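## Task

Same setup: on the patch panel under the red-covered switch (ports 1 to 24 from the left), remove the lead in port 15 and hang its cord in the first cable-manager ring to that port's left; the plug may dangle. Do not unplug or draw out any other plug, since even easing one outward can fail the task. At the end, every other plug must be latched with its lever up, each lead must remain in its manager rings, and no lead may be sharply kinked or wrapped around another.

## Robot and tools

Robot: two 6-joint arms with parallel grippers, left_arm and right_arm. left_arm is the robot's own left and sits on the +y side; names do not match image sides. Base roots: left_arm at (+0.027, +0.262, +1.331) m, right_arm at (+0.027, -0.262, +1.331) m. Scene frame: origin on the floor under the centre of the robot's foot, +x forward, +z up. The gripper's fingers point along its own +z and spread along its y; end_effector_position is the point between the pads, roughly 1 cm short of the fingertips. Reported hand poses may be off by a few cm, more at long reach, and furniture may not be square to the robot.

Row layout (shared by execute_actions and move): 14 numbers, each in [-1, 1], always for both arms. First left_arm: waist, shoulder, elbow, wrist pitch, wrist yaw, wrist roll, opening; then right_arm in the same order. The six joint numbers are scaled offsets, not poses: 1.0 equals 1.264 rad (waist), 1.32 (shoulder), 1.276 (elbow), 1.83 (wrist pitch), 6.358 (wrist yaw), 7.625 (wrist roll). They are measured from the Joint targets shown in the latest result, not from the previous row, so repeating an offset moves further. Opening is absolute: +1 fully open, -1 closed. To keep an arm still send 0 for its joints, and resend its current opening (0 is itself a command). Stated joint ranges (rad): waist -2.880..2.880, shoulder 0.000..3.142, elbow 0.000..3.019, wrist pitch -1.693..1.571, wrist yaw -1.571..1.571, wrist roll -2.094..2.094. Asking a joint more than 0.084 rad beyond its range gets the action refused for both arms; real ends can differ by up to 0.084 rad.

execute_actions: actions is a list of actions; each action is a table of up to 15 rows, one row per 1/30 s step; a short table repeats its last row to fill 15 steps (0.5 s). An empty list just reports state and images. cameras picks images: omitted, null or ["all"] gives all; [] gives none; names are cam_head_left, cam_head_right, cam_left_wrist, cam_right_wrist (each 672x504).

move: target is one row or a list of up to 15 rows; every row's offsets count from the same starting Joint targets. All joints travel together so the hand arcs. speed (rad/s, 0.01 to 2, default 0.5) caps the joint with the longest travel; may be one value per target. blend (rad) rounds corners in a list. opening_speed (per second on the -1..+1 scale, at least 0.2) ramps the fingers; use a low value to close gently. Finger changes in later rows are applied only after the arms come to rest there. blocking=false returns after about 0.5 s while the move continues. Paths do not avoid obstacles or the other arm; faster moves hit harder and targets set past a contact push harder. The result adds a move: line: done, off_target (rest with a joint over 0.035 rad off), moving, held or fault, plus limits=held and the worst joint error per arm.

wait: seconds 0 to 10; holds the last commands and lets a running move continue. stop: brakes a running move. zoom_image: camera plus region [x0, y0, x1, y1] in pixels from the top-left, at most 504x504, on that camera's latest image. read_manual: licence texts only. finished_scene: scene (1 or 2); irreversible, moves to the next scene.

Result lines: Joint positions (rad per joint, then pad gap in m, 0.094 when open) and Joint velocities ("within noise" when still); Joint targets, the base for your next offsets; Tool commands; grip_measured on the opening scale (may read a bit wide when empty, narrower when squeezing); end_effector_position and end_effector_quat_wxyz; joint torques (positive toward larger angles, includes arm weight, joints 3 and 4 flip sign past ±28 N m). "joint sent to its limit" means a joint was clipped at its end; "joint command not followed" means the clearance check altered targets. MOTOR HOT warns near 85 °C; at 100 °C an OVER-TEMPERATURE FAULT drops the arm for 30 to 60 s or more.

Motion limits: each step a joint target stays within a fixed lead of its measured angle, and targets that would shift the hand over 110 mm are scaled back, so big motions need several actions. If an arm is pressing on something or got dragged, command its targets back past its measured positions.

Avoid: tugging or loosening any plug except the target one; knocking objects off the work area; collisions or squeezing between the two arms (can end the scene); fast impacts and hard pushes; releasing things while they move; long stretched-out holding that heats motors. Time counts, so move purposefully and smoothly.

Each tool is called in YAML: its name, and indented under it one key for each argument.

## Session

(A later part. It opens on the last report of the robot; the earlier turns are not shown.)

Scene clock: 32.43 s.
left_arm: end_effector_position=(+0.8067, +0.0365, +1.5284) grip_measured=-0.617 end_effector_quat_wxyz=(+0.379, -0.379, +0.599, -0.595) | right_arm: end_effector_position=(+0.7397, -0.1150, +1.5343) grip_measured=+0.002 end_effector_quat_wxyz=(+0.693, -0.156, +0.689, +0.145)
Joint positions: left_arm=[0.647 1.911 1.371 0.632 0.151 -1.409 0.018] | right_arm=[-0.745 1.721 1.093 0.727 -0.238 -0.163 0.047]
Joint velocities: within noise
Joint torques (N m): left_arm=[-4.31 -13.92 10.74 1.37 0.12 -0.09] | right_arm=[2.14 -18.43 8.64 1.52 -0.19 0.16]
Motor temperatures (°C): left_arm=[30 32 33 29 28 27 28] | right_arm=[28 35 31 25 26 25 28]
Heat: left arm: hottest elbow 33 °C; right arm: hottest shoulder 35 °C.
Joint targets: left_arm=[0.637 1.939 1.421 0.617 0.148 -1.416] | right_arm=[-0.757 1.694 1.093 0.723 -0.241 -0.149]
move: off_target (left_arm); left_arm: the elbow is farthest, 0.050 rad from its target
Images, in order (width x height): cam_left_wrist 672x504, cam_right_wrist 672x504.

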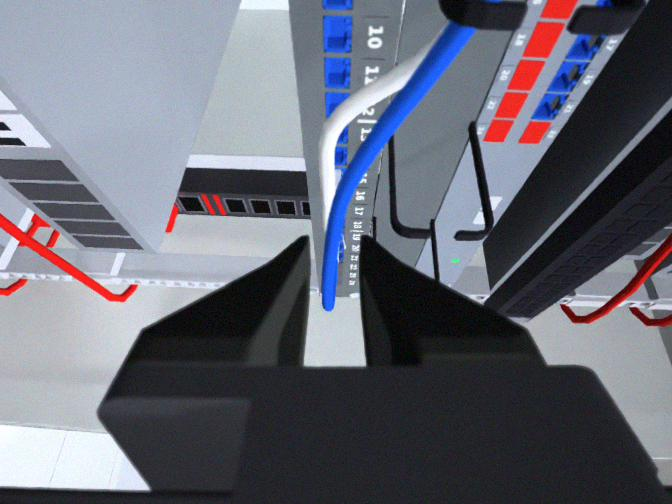

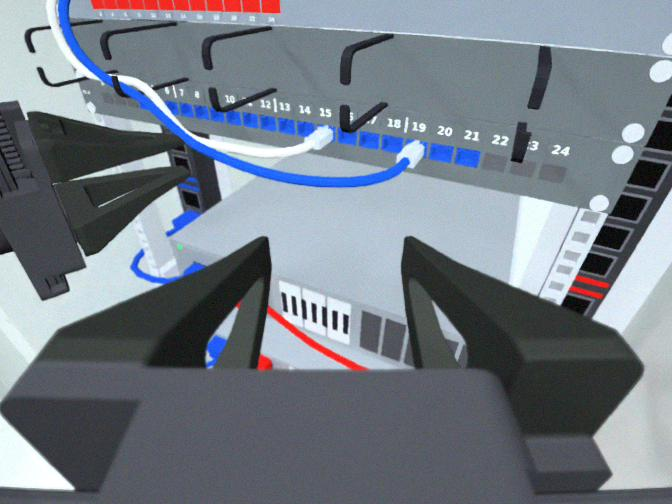

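move:
  target: [-0.0055,0.0462,0.0846,-0.024,-0.0014,0,-0.62,0,0,0,0,0,0,0]
  speed: 0.1
  cameras: ["cam_left_wrist","cam_right_wrist"]

zoom_image:
  camera: "cam_left_wrist"
  region: [220, 100, 460, 340]

zoom_image:
  camera: "cam_right_wrist"
  region: [80, 60, 440, 260]

Scene clock: 34.47 s.
left_arm: end_effector_position=(+0.8333, +0.0250, +1.5304) grip_measured=-0.617 end_effector_quat_wxyz=(+0.381, -0.379, +0.597, -0.596) | right_arm: end_effector_position=(+0.7397, -0.1150, +1.5343) grip_measured=+0.002 end_effector_quat_wxyz=(+0.693, -0.156, +0.689, +0.145)
Joint positions: left_arm=[0.64 1.97 1.477 0.588 0.142 -1.409 0.018] | right_arm=[-0.745 1.721 1.093 0.727 -0.238 -0.163 0.047]
Joint velocities: within noise
Joint torques (N m): left_arm=[-4.89 -14.97 11.02 1.46 0.09 -0.06] | right_arm=[2.55 -18.55 8.58 1.51 -0.18 0.14]
Motor temperatures (°C): left_arm=[30 32 33 29 28 27 28] | right_arm=[28 35 31 25 26 25 28]
Heat: left arm: hottest elbow 33 °C; right arm: hottest shoulder 35 °C.
Joint targets: left_arm=[0.630 2.000 1.529 0.573 0.139 -1.416] | right_arm=[-0.757 1.694 1.093 0.723 -0.241 -0.149]
move: off_target (left_arm); left_arm: the elbow is farthest, 0.052 rad from its target
Images, in order (width x height): cam_left_wrist 672x504, cam_right_wrist 672x504.

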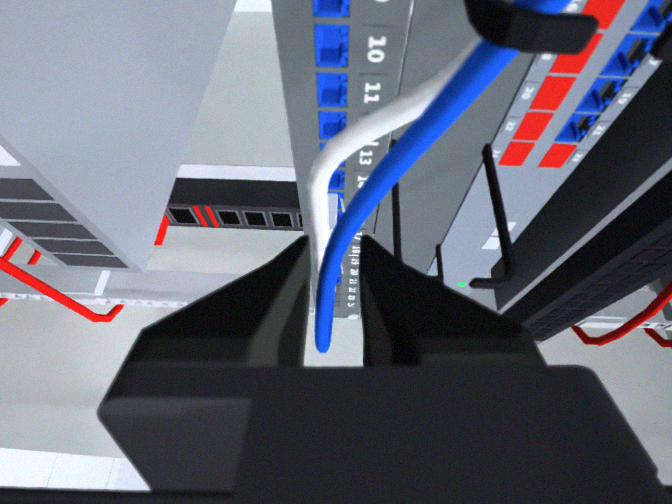

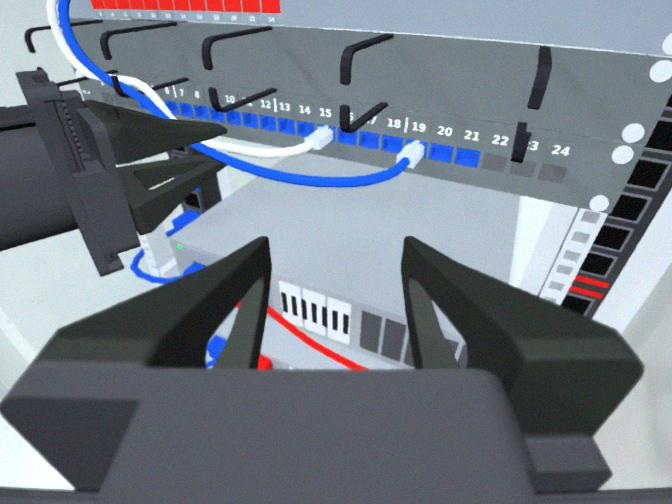

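Scaled by 2.100 from the camera's 672x504 image, which has a finer 960x720 frame.

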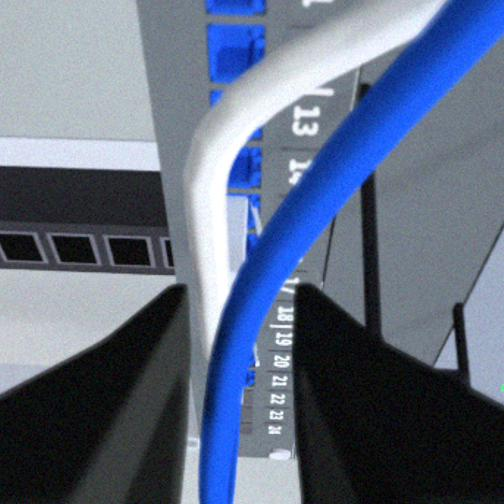

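Scaled by 1.400 from the camera's 672x504 image, which has a finer 960x720 frame.

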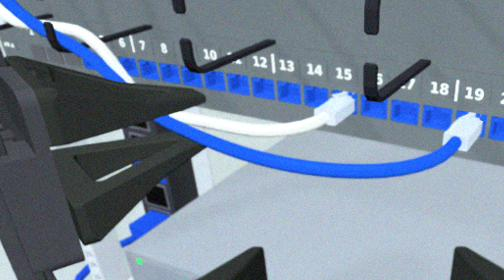

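move:
  target: [-0.0011,0.0091,0.0169,-0.0049,-0.0003,0,-0.62,0,0,0,0,0,0,0]
  speed: 0.1
  cameras: ["cam_left_wrist","cam_right_wrist"]

zoom_image:
  camera: "cam_right_wrist"
  region: [130, 70, 310, 220]

Scene clock: 35.93 s.
left_arm: end_effector_position=(+0.8384, +0.0229, +1.5306) grip_measured=-0.617 end_effector_quat_wxyz=(+0.381, -0.379, +0.597, -0.596) | right_arm: end_effector_position=(+0.7397, -0.1150, +1.5343) grip_measured=+0.002 end_effector_quat_wxyz=(+0.693, -0.156, +0.689, +0.145)
Joint positions: left_arm=[0.639 1.982 1.498 0.579 0.14 -1.409 0.018] | right_arm=[-0.745 1.721 1.093 0.727 -0.238 -0.163 0.047]
Joint velocities: within noise
Joint torques (N m): left_arm=[-4.42 -14.92 11.1 1.33 0.11 -0.11] | right_arm=[2.14 -18.37 8.55 1.57 -0.18 0.15]
Motor temperatures (°C): left_arm=[30 32 33 29 28 27 28] | right_arm=[28 35 31 25 26 25 28]
Heat: left arm: hottest elbow 33 °C; right arm: hottest shoulder 35 °C.
Joint targets: left_arm=[0.629 2.012 1.551 0.564 0.137 -1.416] | right_arm=[-0.757 1.694 1.093 0.723 -0.241 -0.149]
move: off_target (left_arm); left_arm: the elbow is farthest, 0.052 rad from its target
Images, in order (width x height): cam_left_wrist 672x504, cam_right_wrist 672x504.

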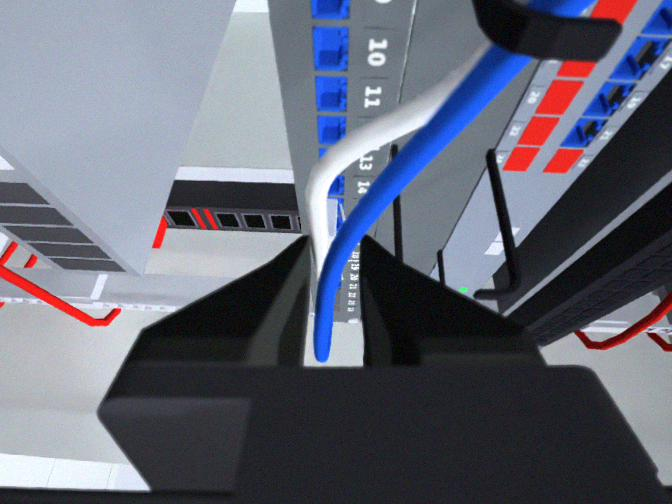

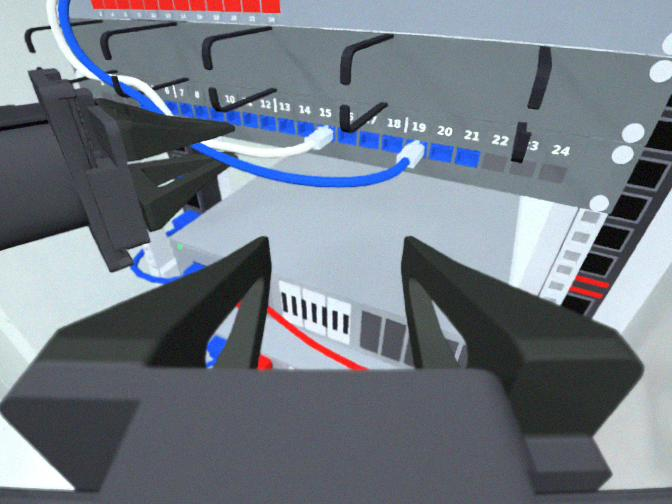

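Scaled by 2.800 from the camera's 672x504 image, which has a finer 960x720 frame.

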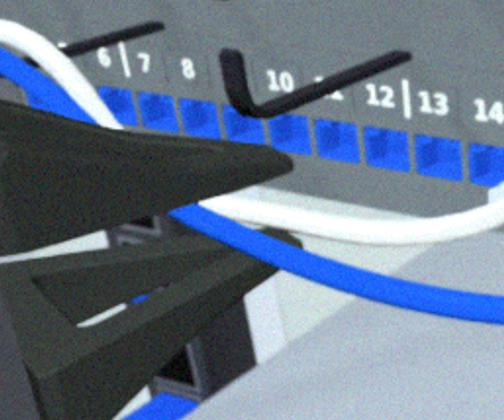

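move:
  target: [0,-0.0303,-0.0627,0.024,0.0003,0,-0.62,0,0,0,0,0,0,0]
  speed: 0.1
  cameras: ["cam_left_wrist","cam_right_wrist"]

zoom_image:
  camera: "cam_right_wrist"
  region: [130, 70, 310, 220]

Scene clock: 39.87 s.
left_arm: end_effector_position=(+0.8340, +0.0223, +1.5224) grip_measured=-0.617 end_effector_quat_wxyz=(+0.378, -0.381, +0.600, -0.593) | right_arm: end_effector_position=(+0.7397, -0.1150, +1.5343) grip_measured=+0.002 end_effector_quat_wxyz=(+0.693, -0.156, +0.689, +0.145)
Joint positions: left_arm=[0.638 1.982 1.48 0.586 0.14 -1.409 0.018] | right_arm=[-0.745 1.721 1.093 0.727 -0.238 -0.163 0.047]
Joint velocities: within noise
Joint torques (N m): left_arm=[-4.13 -17.26 6.68 2.88 0.2 -0.06] | right_arm=[2.32 -18.43 8.59 1.51 -0.18 0.14]
Motor temperatures (°C): left_arm=[30 32 34 29 28 27 28] | right_arm=[28 35 31 25 26 24 28]
Heat: left arm: hottest elbow 34 °C; right arm: hottest shoulder 35 °C.
Joint targets: left_arm=[0.629 1.972 1.471 0.607 0.139 -1.416] | right_arm=[-0.757 1.694 1.093 0.723 -0.241 -0.149]
move: done
Images, in order (width x height): cam_left_wrist 672x504, cam_right_wrist 672x504.

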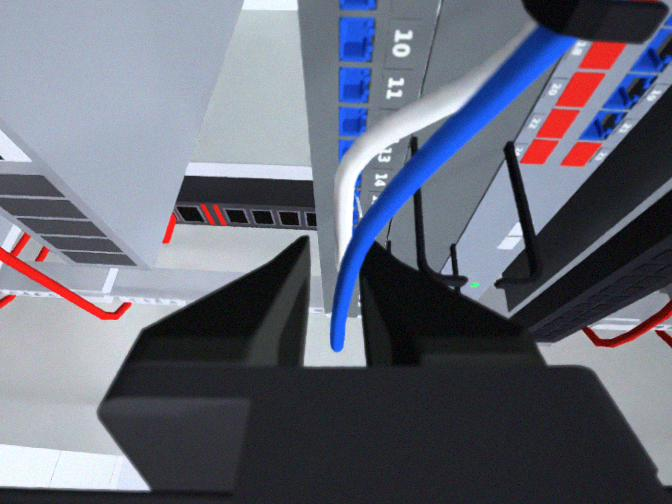

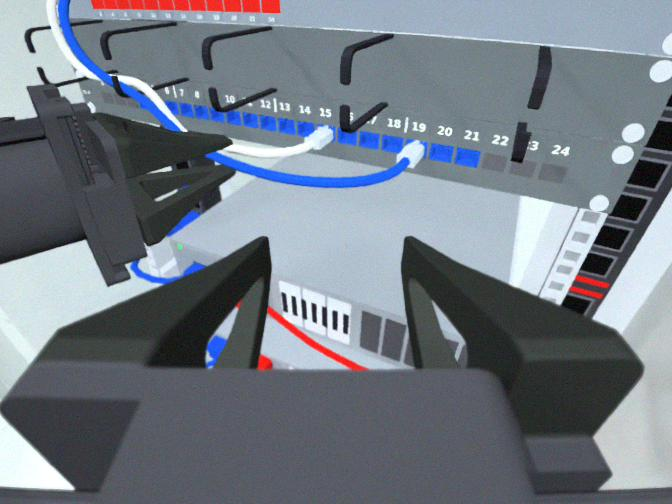

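Scaled by 2.800 from the camera's 672x504 image, which has a finer 960x720 frame.

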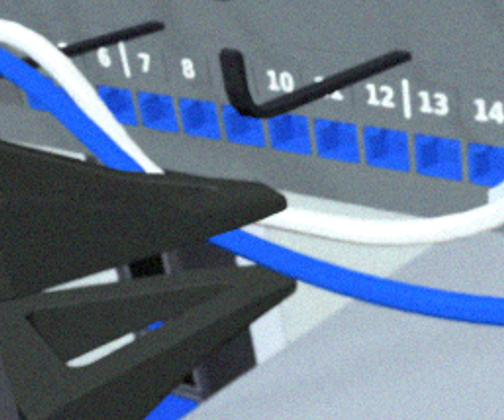

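move:
  target: [0,0,0,0,0,0,-0.98,0,0,0,0,0,0,0]
  opening_speed: 0.2
  cameras: ["cam_left_wrist","cam_right_wrist"]

zoom_image:
  camera: "cam_right_wrist"
  region: [130, 70, 310, 220]

Scene clock: 42.30 s.
left_arm: end_effector_position=(+0.8339, +0.0225, +1.5254) grip_measured=-0.906 end_effector_quat_wxyz=(+0.379, -0.380, +0.598, -0.595) | right_arm: end_effector_position=(+0.7397, -0.1150, +1.5343) grip_measured=+0.002 end_effector_quat_wxyz=(+0.693, -0.156, +0.689, +0.145)
Joint positions: left_arm=[0.638 1.979 1.48 0.59 0.14 -1.409 0.004] | right_arm=[-0.745 1.721 1.093 0.727 -0.238 -0.163 0.047]
Joint velocities: within noise
Joint torques (N m): left_arm=[-4.66 -18.14 6.75 2.74 0.21 -0.05] | right_arm=[2.55 -18.43 8.62 1.63 -0.2 0.14]
Motor temperatures (°C): left_arm=[30 32 34 29 28 27 28] | right_arm=[28 35 31 25 26 24 28]
Heat: left arm: hottest elbow 34 °C; right arm: hottest shoulder 35 °C.
Joint targets: left_arm=[0.629 1.972 1.471 0.607 0.139 -1.416] | right_arm=[-0.757 1.694 1.093 0.723 -0.241 -0.149]
move: done
Images, in order (width x height): cam_left_wrist 672x504, cam_right_wrist 672x504.

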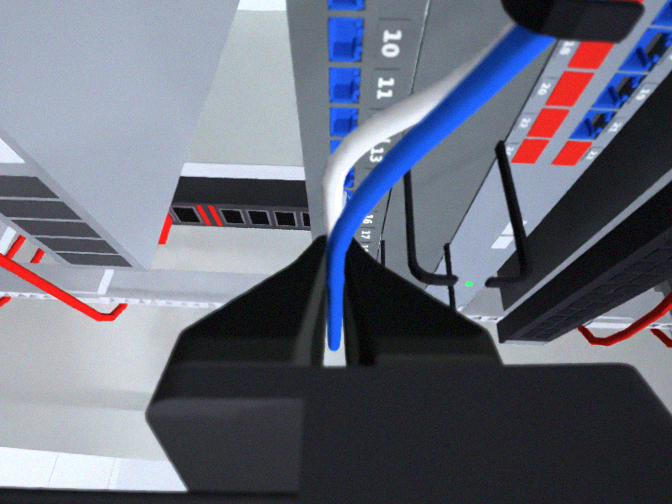

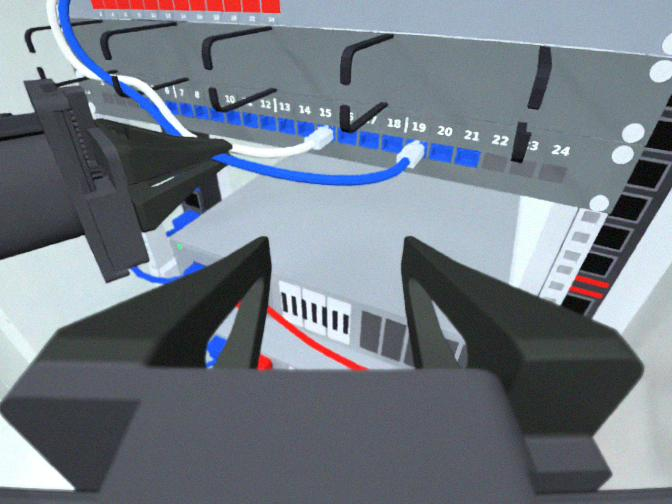

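Scaled by 2.800 from the camera's 672x504 image, which has a finer 960x720 frame.

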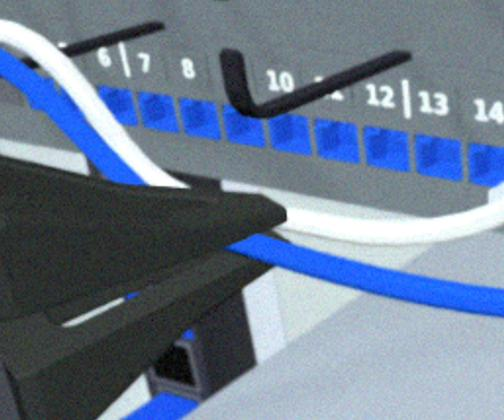

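move:
  target: [0.0316,0.0462,-0.0321,0.041,0.003,0,-0.98,0,0,0,0,0,0,0]
  speed: 0.08
  cameras: ["cam_left_wrist","cam_right_wrist"]

zoom_image:
  camera: "cam_right_wrist"
  region: [30, 0, 450, 300]

Scene clock: 44.77 s.
left_arm: end_effector_position=(+0.8280, +0.0247, +1.5152) grip_measured=-0.906 end_effector_quat_wxyz=(+0.385, -0.369, +0.591, -0.605) | right_arm: end_effector_position=(+0.7397, -0.1150, +1.5343) grip_measured=+0.002 end_effector_quat_wxyz=(+0.693, -0.156, +0.689, +0.145)
Joint positions: left_arm=[0.645 1.995 1.45 0.669 0.16 -1.409 0.004] | right_arm=[-0.745 1.721 1.093 0.727 -0.238 -0.163 0.047]
Joint velocities: within noise
Joint torques (N m): left_arm=[-1.32 -13.68 6 2.77 0.11 -0.11] | right_arm=[2.08 -18.37 8.57 1.52 -0.2 0.14]
Motor temperatures (°C): left_arm=[30 33 34 29 28 27 28] | right_arm=[28 35 32 25 26 24 28]
Heat: left arm: hottest elbow 34 °C; right arm: hottest shoulder 35 °C.
Joint targets: left_arm=[0.669 2.033 1.430 0.682 0.158 -1.416] | right_arm=[-0.757 1.694 1.093 0.723 -0.241 -0.149]
move: off_target (left_arm); left_arm: the shoulder is farthest, 0.038 rad from its target
Images, in order (width x height): cam_left_wrist 672x504, cam_right_wrist 672x504.

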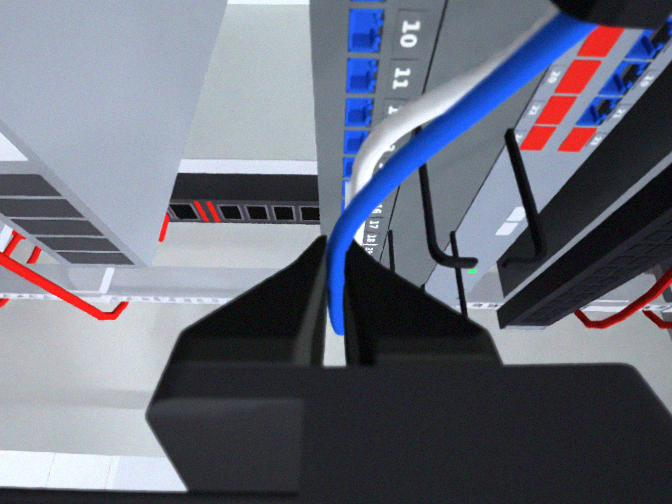

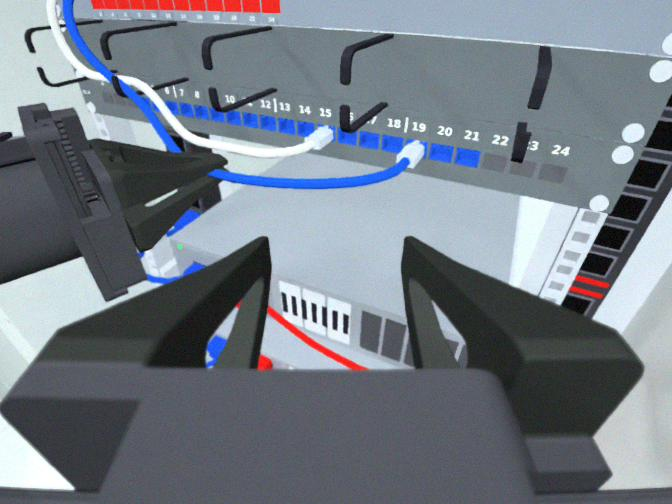

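Scaled by 1.200 from the camera's 672x504 image, which has a finer 960x720 frame.

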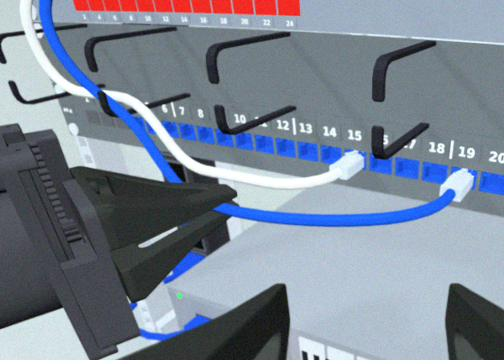

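move:
  target: [0.0079,0.0167,0,0,0,0,-0.98,0,0,0,0,0,0,0]
  speed: 0.08
  cameras: ["cam_left_wrist","cam_right_wrist"]

zoom_image:
  camera: "cam_right_wrist"
  region: [30, 0, 450, 300]

Scene clock: 45.80 s.
left_arm: end_effector_position=(+0.8290, +0.0257, +1.5060) grip_measured=-0.906 end_effector_quat_wxyz=(+0.384, -0.370, +0.593, -0.604) | right_arm: end_effector_position=(+0.7397, -0.1150, +1.5343) grip_measured=+0.002 end_effector_quat_wxyz=(+0.693, -0.156, +0.689, +0.145)
Joint positions: left_arm=[0.649 2.008 1.45 0.676 0.163 -1.409 0.004] | right_arm=[-0.745 1.721 1.093 0.727 -0.238 -0.163 0.047]
Joint velocities: within noise
Joint torques (N m): left_arm=[-1.38 -13.74 5.63 2.33 0.01 -0.07] | right_arm=[2.37 -18.49 8.54 1.52 -0.19 0.15]
Motor temperatures (°C): left_arm=[30 33 34 29 28 27 28] | right_arm=[28 35 32 25 26 24 28]
Heat: left arm: hottest elbow 34 °C; right arm: hottest shoulder 35 °C.
Joint targets: left_arm=[0.679 2.055 1.430 0.682 0.158 -1.416] | right_arm=[-0.757 1.694 1.093 0.723 -0.241 -0.149]
move: off_target (left_arm); left_arm: the shoulder is farthest, 0.047 rad from its target
Images, in order (width x height): cam_left_wrist 672x504, cam_right_wrist 672x504.

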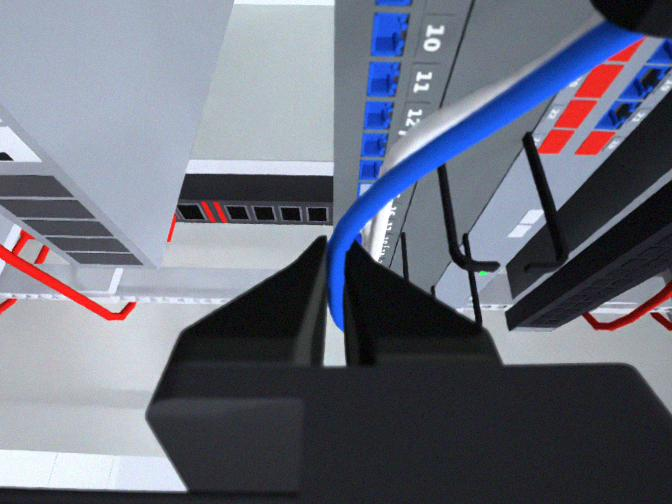

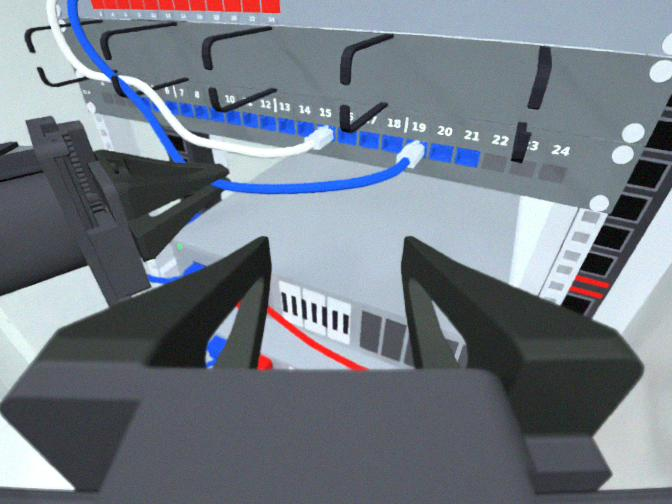

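Scaled by 1.200 from the camera's 672x504 image, which has a finer 960x720 frame.

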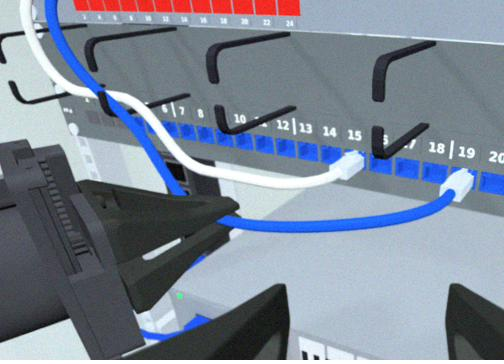

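move:
  target: [0.004,0.0125,0,0,0,0,-0.98,0,0,0,0,0,0,0]
  speed: 0.08
  cameras: ["cam_left_wrist","cam_right_wrist"]

zoom_image:
  camera: "cam_right_wrist"
  region: [30, 0, 450, 300]

Scene clock: 46.80 s.
left_arm: end_effector_position=(+0.8296, +0.0264, +1.5020) grip_measured=-0.906 end_effector_quat_wxyz=(+0.384, -0.371, +0.592, -0.603) | right_arm: end_effector_position=(+0.7397, -0.1150, +1.5343) grip_measured=+0.002 end_effector_quat_wxyz=(+0.693, -0.156, +0.689, +0.145)
Joint positions: left_arm=[0.65 2.015 1.45 0.683 0.164 -1.409 0.004] | right_arm=[-0.745 1.721 1.093 0.727 -0.238 -0.163 0.047]
Joint velocities: within noise
Joint torques (N m): left_arm=[-0.73 -12.75 5.76 2.02 -0.04 -0.07] | right_arm=[2.32 -18.43 8.54 1.52 -0.19 0.17]
Motor temperatures (°C): left_arm=[30 33 34 29 28 27 28] | right_arm=[28 35 32 25 26 24 28]
Heat: left arm: hottest elbow 34 °C; right arm: hottest shoulder 35 °C.
Joint targets: left_arm=[0.684 2.072 1.430 0.682 0.158 -1.416] | right_arm=[-0.757 1.694 1.093 0.723 -0.241 -0.149]
move: off_target (left_arm); left_arm: the shoulder is farthest, 0.056 rad from its target
Images, in order (width x height): cam_left_wrist 672x504, cam_right_wrist 672x504.

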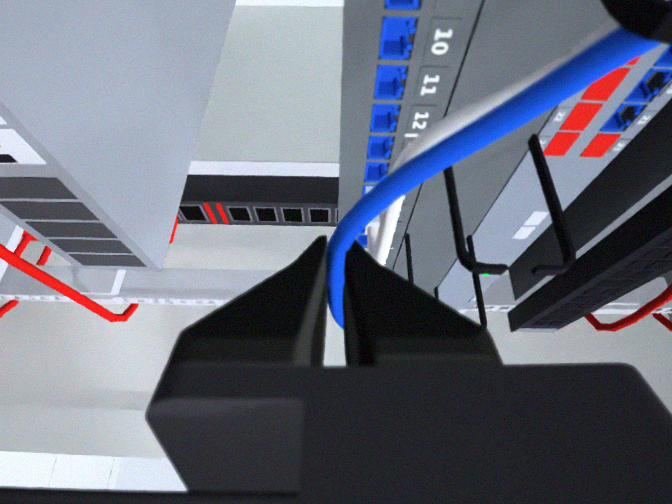

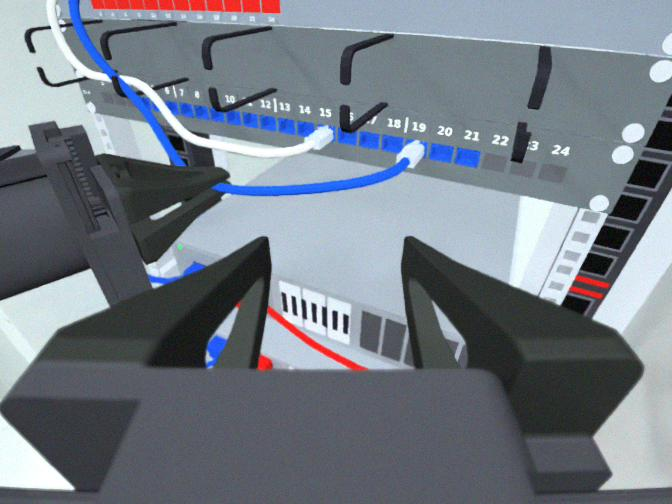

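Scaled by 1.200 from the camera's 672x504 image, which has a finer 960x720 frame.

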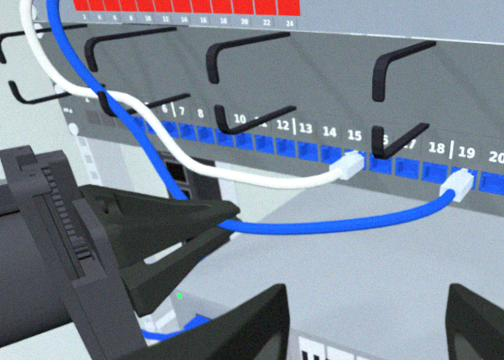

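move:
  target:
    - [0,0,0,0,0,0,-0.98,0,0,0,0,0,0.2033,-0.36]
    - [0,0,0,0,0,0,-0.98,0.1661,0.1545,0.1865,0.0317,0.0741,0.2033,-0.36]
  speed: [1.0,0.35]
  blend: [0.2,0]

zoom_image:
  camera: "cam_right_wrist"
  region: [240, 100, 440, 300]

Scene clock: 51.77 s.
left_arm: end_effector_position=(+0.8296, +0.0263, +1.5018) grip_measured=-0.906 end_effector_quat_wxyz=(+0.384, -0.370, +0.592, -0.604) | right_arm: end_effector_position=(+0.7803, -0.0452, +1.5248) grip_measured=-0.358 end_effector_quat_wxyz=(+0.468, +0.460, +0.537, +0.531)
Joint positions: left_arm=[0.65 2.016 1.45 0.684 0.164 -1.409 0.004] | right_arm=[-0.562 1.887 1.271 0.761 0.228 1.387 0.03]
Joint velocities: within noise
Joint torques (N m): left_arm=[-0.5 -13.27 5.55 1.92 -0.01 -0.08] | right_arm=[5.54 -17.73 13.97 2.5 0 0.03]
Motor temperatures (°C): left_arm=[30 33 34 29 28 27 29] | right_arm=[28 35 32 25 26 24 28]
Heat: left arm: hottest elbow 34 °C; right arm: hottest shoulder 35 °C.
Joint targets: left_arm=[0.684 2.072 1.430 0.683 0.158 -1.416] | right_arm=[-0.548 1.898 1.330 0.781 0.231 1.401]
move: off_target (left_arm, right_arm); left_arm: the shoulder is farthest, 0.056 rad from its target; right_arm: the elbow is farthest, 0.060 rad from its target

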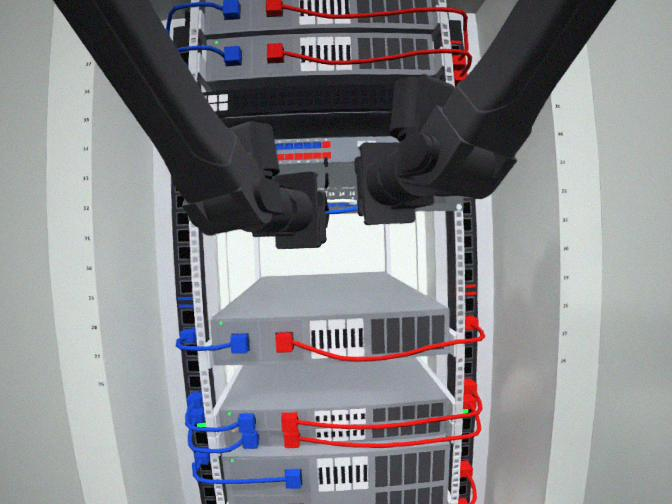

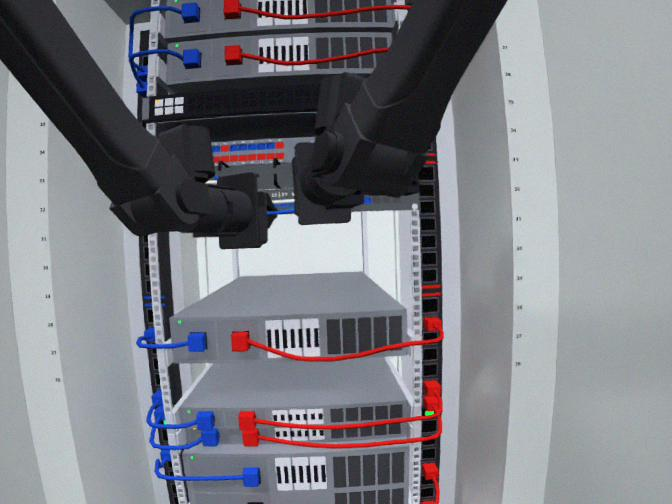

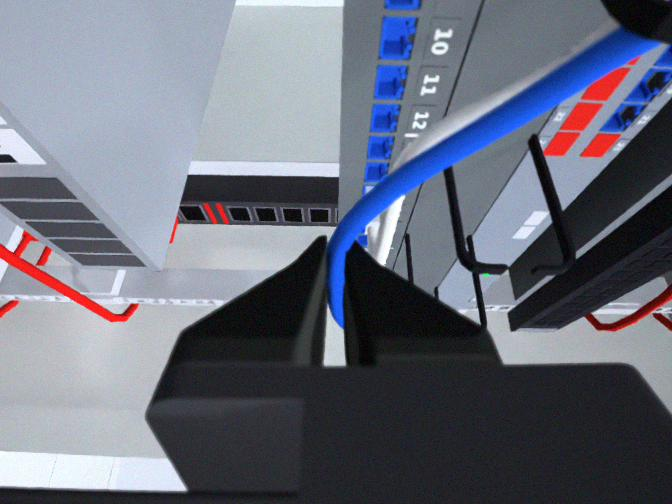

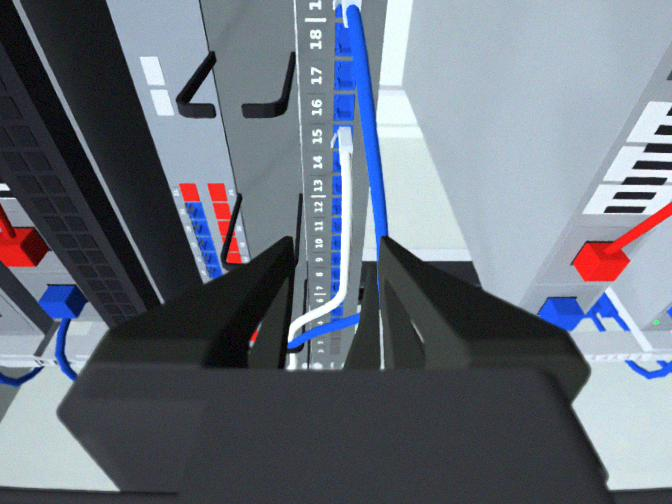

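Scaled by 2.520 from the camera's 672x504 image, which has a finer 960x720 frame.

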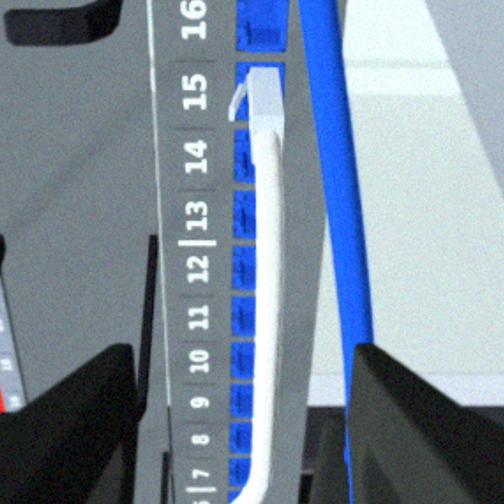

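move:
  target: [0,0,0,0,0,0,-0.98,-0.0356,0.0795,0.1724,-0.077,-0.0032,0.0004,-0.49]
  speed: 0.12
  cameras: ["cam_left_wrist","cam_right_wrist"]

zoom_image:
  camera: "cam_right_wrist"
  region: [220, 100, 460, 340]

Scene clock: 55.50 s.
left_arm: end_effector_position=(+0.8296, +0.0263, +1.5018) grip_measured=-0.906 end_effector_quat_wxyz=(+0.384, -0.370, +0.592, -0.604) | right_arm: end_effector_position=(+0.8384, -0.0337, +1.5345) grip_measured=-0.488 end_effector_quat_wxyz=(+0.467, +0.459, +0.536, +0.532)
Joint positions: left_arm=[0.65 2.016 1.45 0.684 0.164 -1.409 0.004] | right_arm=[-0.576 1.989 1.489 0.646 0.213 1.39 0.024]
Joint velocities: within noise
Joint torques (N m): left_arm=[-1.08 -13.1 5.53 1.87 0 -0.09] | right_arm=[3.14 -18.96 14.83 1.44 -0.22 0.03]
Motor temperatures (°C): left_arm=[30 33 34 29 28 27 29] | right_arm=[28 36 33 25 26 24 28]
Heat: left arm: hottest elbow 34 °C; right arm: hottest shoulder 36 °C.
Joint targets: left_arm=[0.684 2.072 1.430 0.683 0.158 -1.416] | right_arm=[-0.593 2.003 1.550 0.640 0.210 1.404]
move: off_target (left_arm, right_arm); left_arm: the shoulder is farthest, 0.056 rad from its target; right_arm: the elbow is farthest, 0.061 rad from its target
Images, in order (width x height): cam_left_wrist 672x504, cam_right_wrist 672x504.

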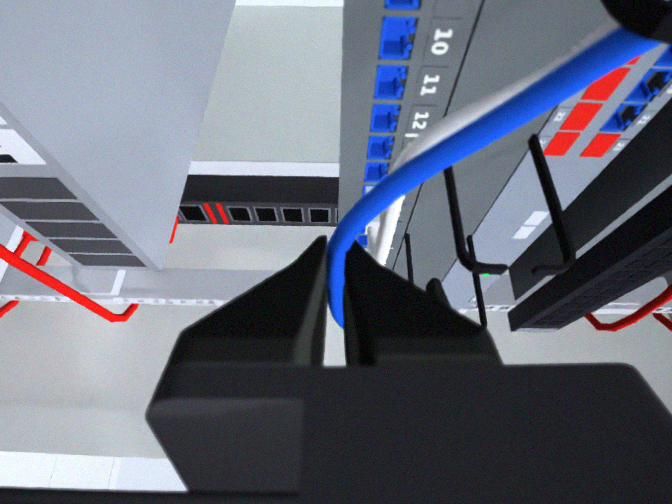

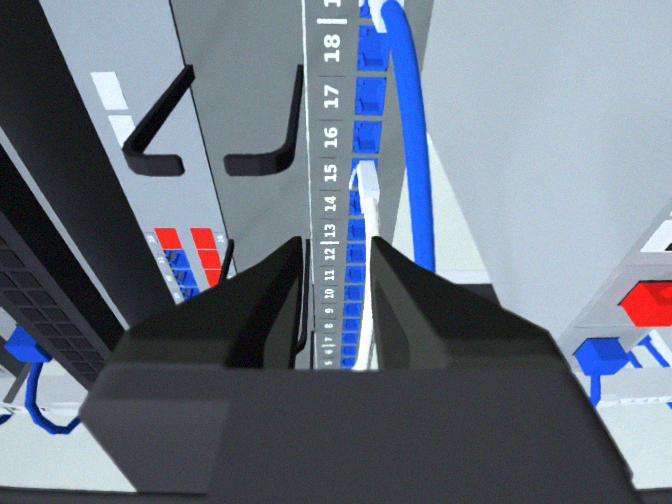

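Scaled by 2.100 from the camera's 672x504 image, which has a finer 960x720 frame.

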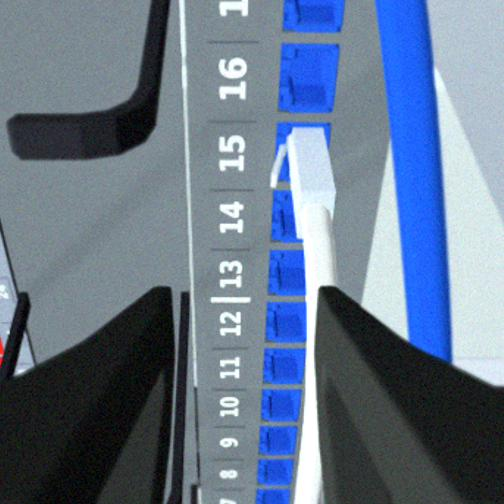

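move:
  target: [0,0,0,0,0,0,-0.98,-0.0055,0.0159,0,0.0257,-0.0004,0,-0.49]
  speed: 0.08
  cameras: ["cam_left_wrist","cam_right_wrist"]

zoom_image:
  camera: "cam_right_wrist"
  region: [220, 100, 460, 340]

Scene clock: 57.03 s.
left_arm: end_effector_position=(+0.8297, +0.0265, +1.5012) grip_measured=-0.906 end_effector_quat_wxyz=(+0.384, -0.371, +0.593, -0.603) | right_arm: end_effector_position=(+0.8401, -0.0328, +1.5293) grip_measured=-0.488 end_effector_quat_wxyz=(+0.469, +0.457, +0.533, +0.536)
Joint positions: left_arm=[0.651 2.016 1.45 0.684 0.164 -1.409 0.004] | right_arm=[-0.577 2.005 1.493 0.67 0.209 1.39 0.024]
Joint velocities: within noise
Joint torques (N m): left_arm=[-0.85 -12.57 5.67 1.98 0.05 -0.07] | right_arm=[2.43 -18.78 14.52 2.47 -0.18 0.04]
Motor temperatures (°C): left_arm=[30 33 34 29 28 27 29] | right_arm=[28 36 33 25 26 24 28]
Heat: left arm: hottest elbow 34 °C; right arm: hottest shoulder 36 °C.
Joint targets: left_arm=[0.684 2.072 1.430 0.683 0.158 -1.416] | right_arm=[-0.599 2.023 1.551 0.687 0.208 1.405]
move: off_target (left_arm, right_arm); left_arm: the shoulder is farthest, 0.056 rad from its target; right_arm: the elbow is farthest, 0.057 rad from its target
Images, in order (width x height): cam_left_wrist 672x504, cam_right_wrist 672x504.

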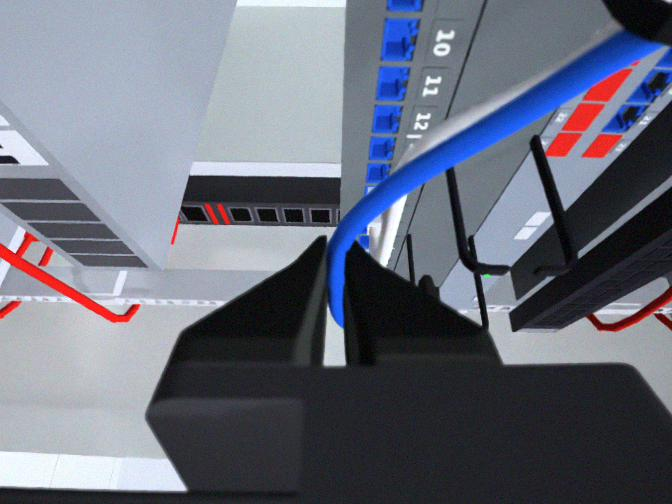

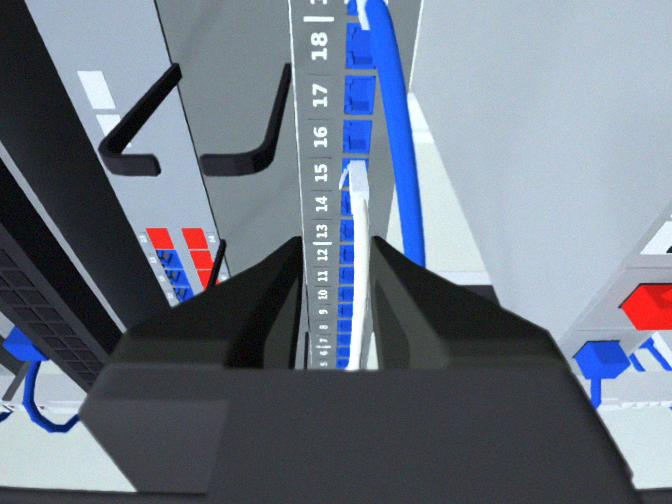

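Scaled by 2.100 from the camera's 672x504 image, which has a finer 960x720 frame.

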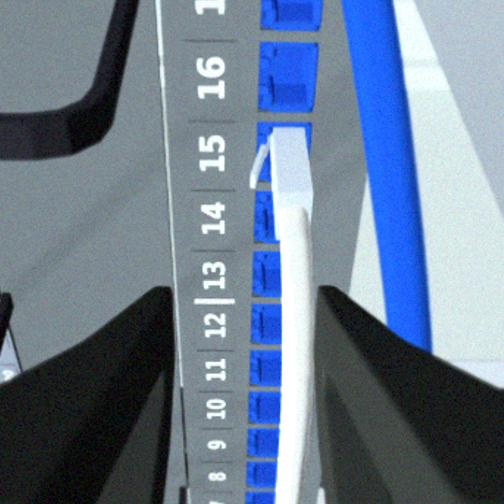

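move:
  target: [0,0,0,0,0,0,-0.98,-0.0087,0.0106,0,0,-0.0005,0,-0.49]
  speed: 0.08
  cameras: ["cam_left_wrist","cam_right_wrist"]

zoom_image:
  camera: "cam_right_wrist"
  region: [220, 100, 460, 340]

Scene clock: 58.57 s.
left_arm: end_effector_position=(+0.8299, +0.0270, +1.5005) grip_measured=-0.906 end_effector_quat_wxyz=(+0.384, -0.371, +0.593, -0.603) | right_arm: end_effector_position=(+0.8425, -0.0347, +1.5259) grip_measured=-0.488 end_effector_quat_wxyz=(+0.470, +0.457, +0.533, +0.536)
Joint positions: left_arm=[0.652 2.017 1.45 0.684 0.164 -1.409 0.004] | right_arm=[-0.582 2.013 1.497 0.674 0.204 1.39 0.024]
Joint velocities: within noise
Joint torques (N m): left_arm=[-0.38 -13.22 5.67 1.95 0.01 -0.07] | right_arm=[2.02 -18.14 13.97 2.35 -0.09 0.06]
Motor temperatures (°C): left_arm=[30 33 34 29 28 27 29] | right_arm=[28 36 34 25 26 24 28]
Heat: left arm: hottest elbow 34 °C; right arm: hottest shoulder 36 °C.
Joint targets: left_arm=[0.684 2.072 1.430 0.683 0.158 -1.416] | right_arm=[-0.611 2.038 1.551 0.687 0.205 1.405]
move: off_target (left_arm, right_arm); left_arm: the shoulder is farthest, 0.055 rad from its target; right_arm: the elbow is farthest, 0.054 rad from its target
Images, in order (width x height): cam_left_wrist 672x504, cam_right_wrist 672x504.

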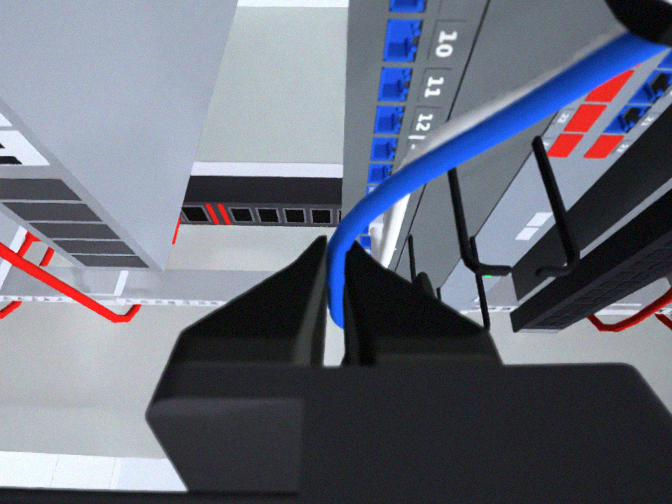

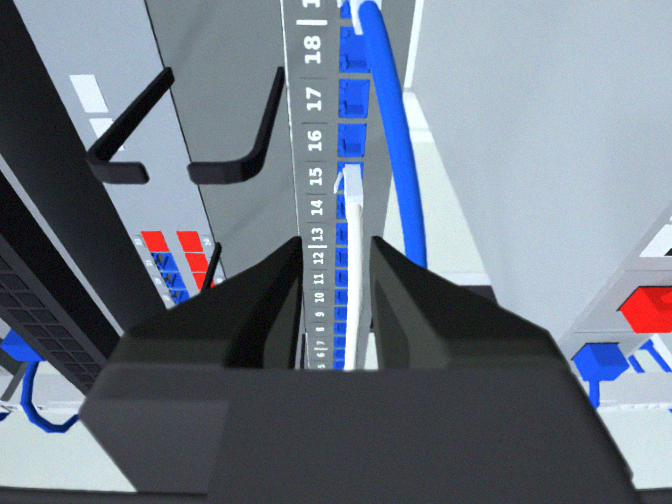

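Scaled by 2.100 from the camera's 672x504 image, which has a finer 960x720 frame.

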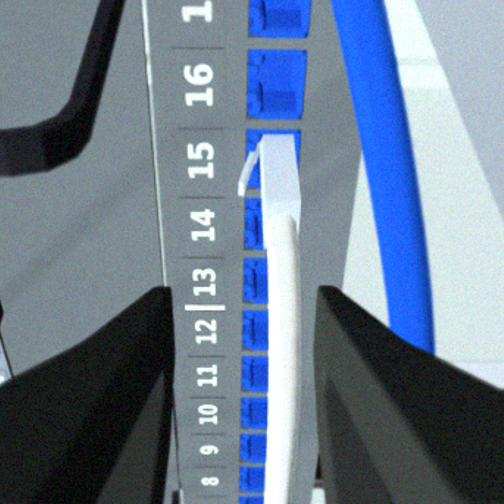

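move:
  target: [0,0,0,0,0,0,-0.98,0,0.0106,0,0,0,0,-0.49]
  speed: 0.08
  cameras: ["cam_left_wrist","cam_right_wrist"]

Scene clock: 59.67 s.
left_arm: end_effector_position=(+0.8300, +0.0271, +1.4992) grip_measured=-0.906 end_effector_quat_wxyz=(+0.384, -0.372, +0.593, -0.602) | right_arm: end_effector_position=(+0.8439, -0.0344, +1.5230) grip_measured=-0.488 end_effector_quat_wxyz=(+0.470, +0.457, +0.532, +0.536)
Joint positions: left_arm=[0.652 2.019 1.45 0.684 0.164 -1.409 0.004] | right_arm=[-0.583 2.021 1.501 0.679 0.204 1.39 0.024]
Joint velocities: within noise
Joint torques (N m): left_arm=[-1.14 -13.33 5.65 1.98 -0.01 -0.11] | right_arm=[2.37 -17.85 13.65 2.02 -0.08 0.04]
Motor temperatures (°C): left_arm=[30 33 34 29 28 27 29] | right_arm=[28 36 34 25 26 24 28]
Heat: left arm: hottest elbow 34 °C; right arm: hottest shoulder 36 °C.
Joint targets: left_arm=[0.684 2.072 1.430 0.683 0.158 -1.416] | right_arm=[-0.610 2.051 1.550 0.687 0.205 1.405]
move: off_target (left_arm, right_arm); left_arm: the shoulder is farthest, 0.053 rad from its target; right_arm: the elbow is farthest, 0.050 rad from its target
Images, in order (width x height): cam_left_wrist 672x504, cam_right_wrist 672x504.

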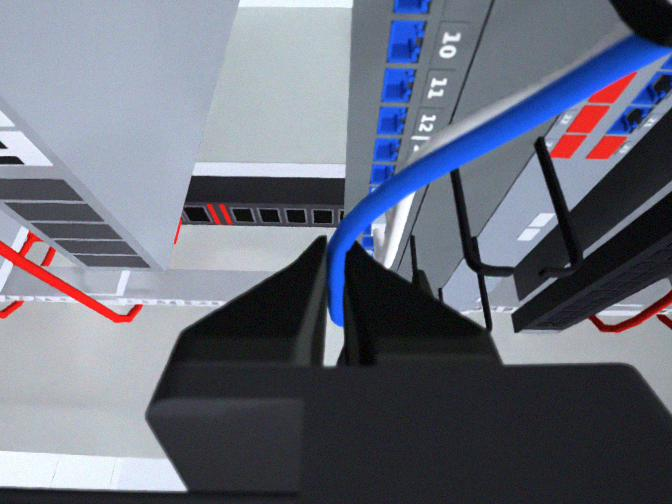

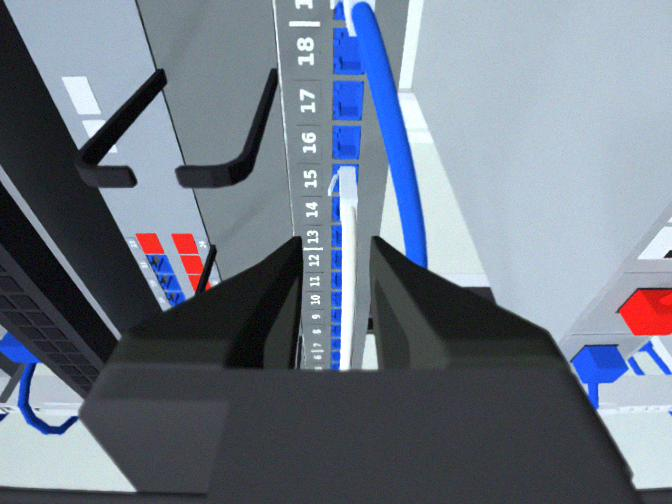

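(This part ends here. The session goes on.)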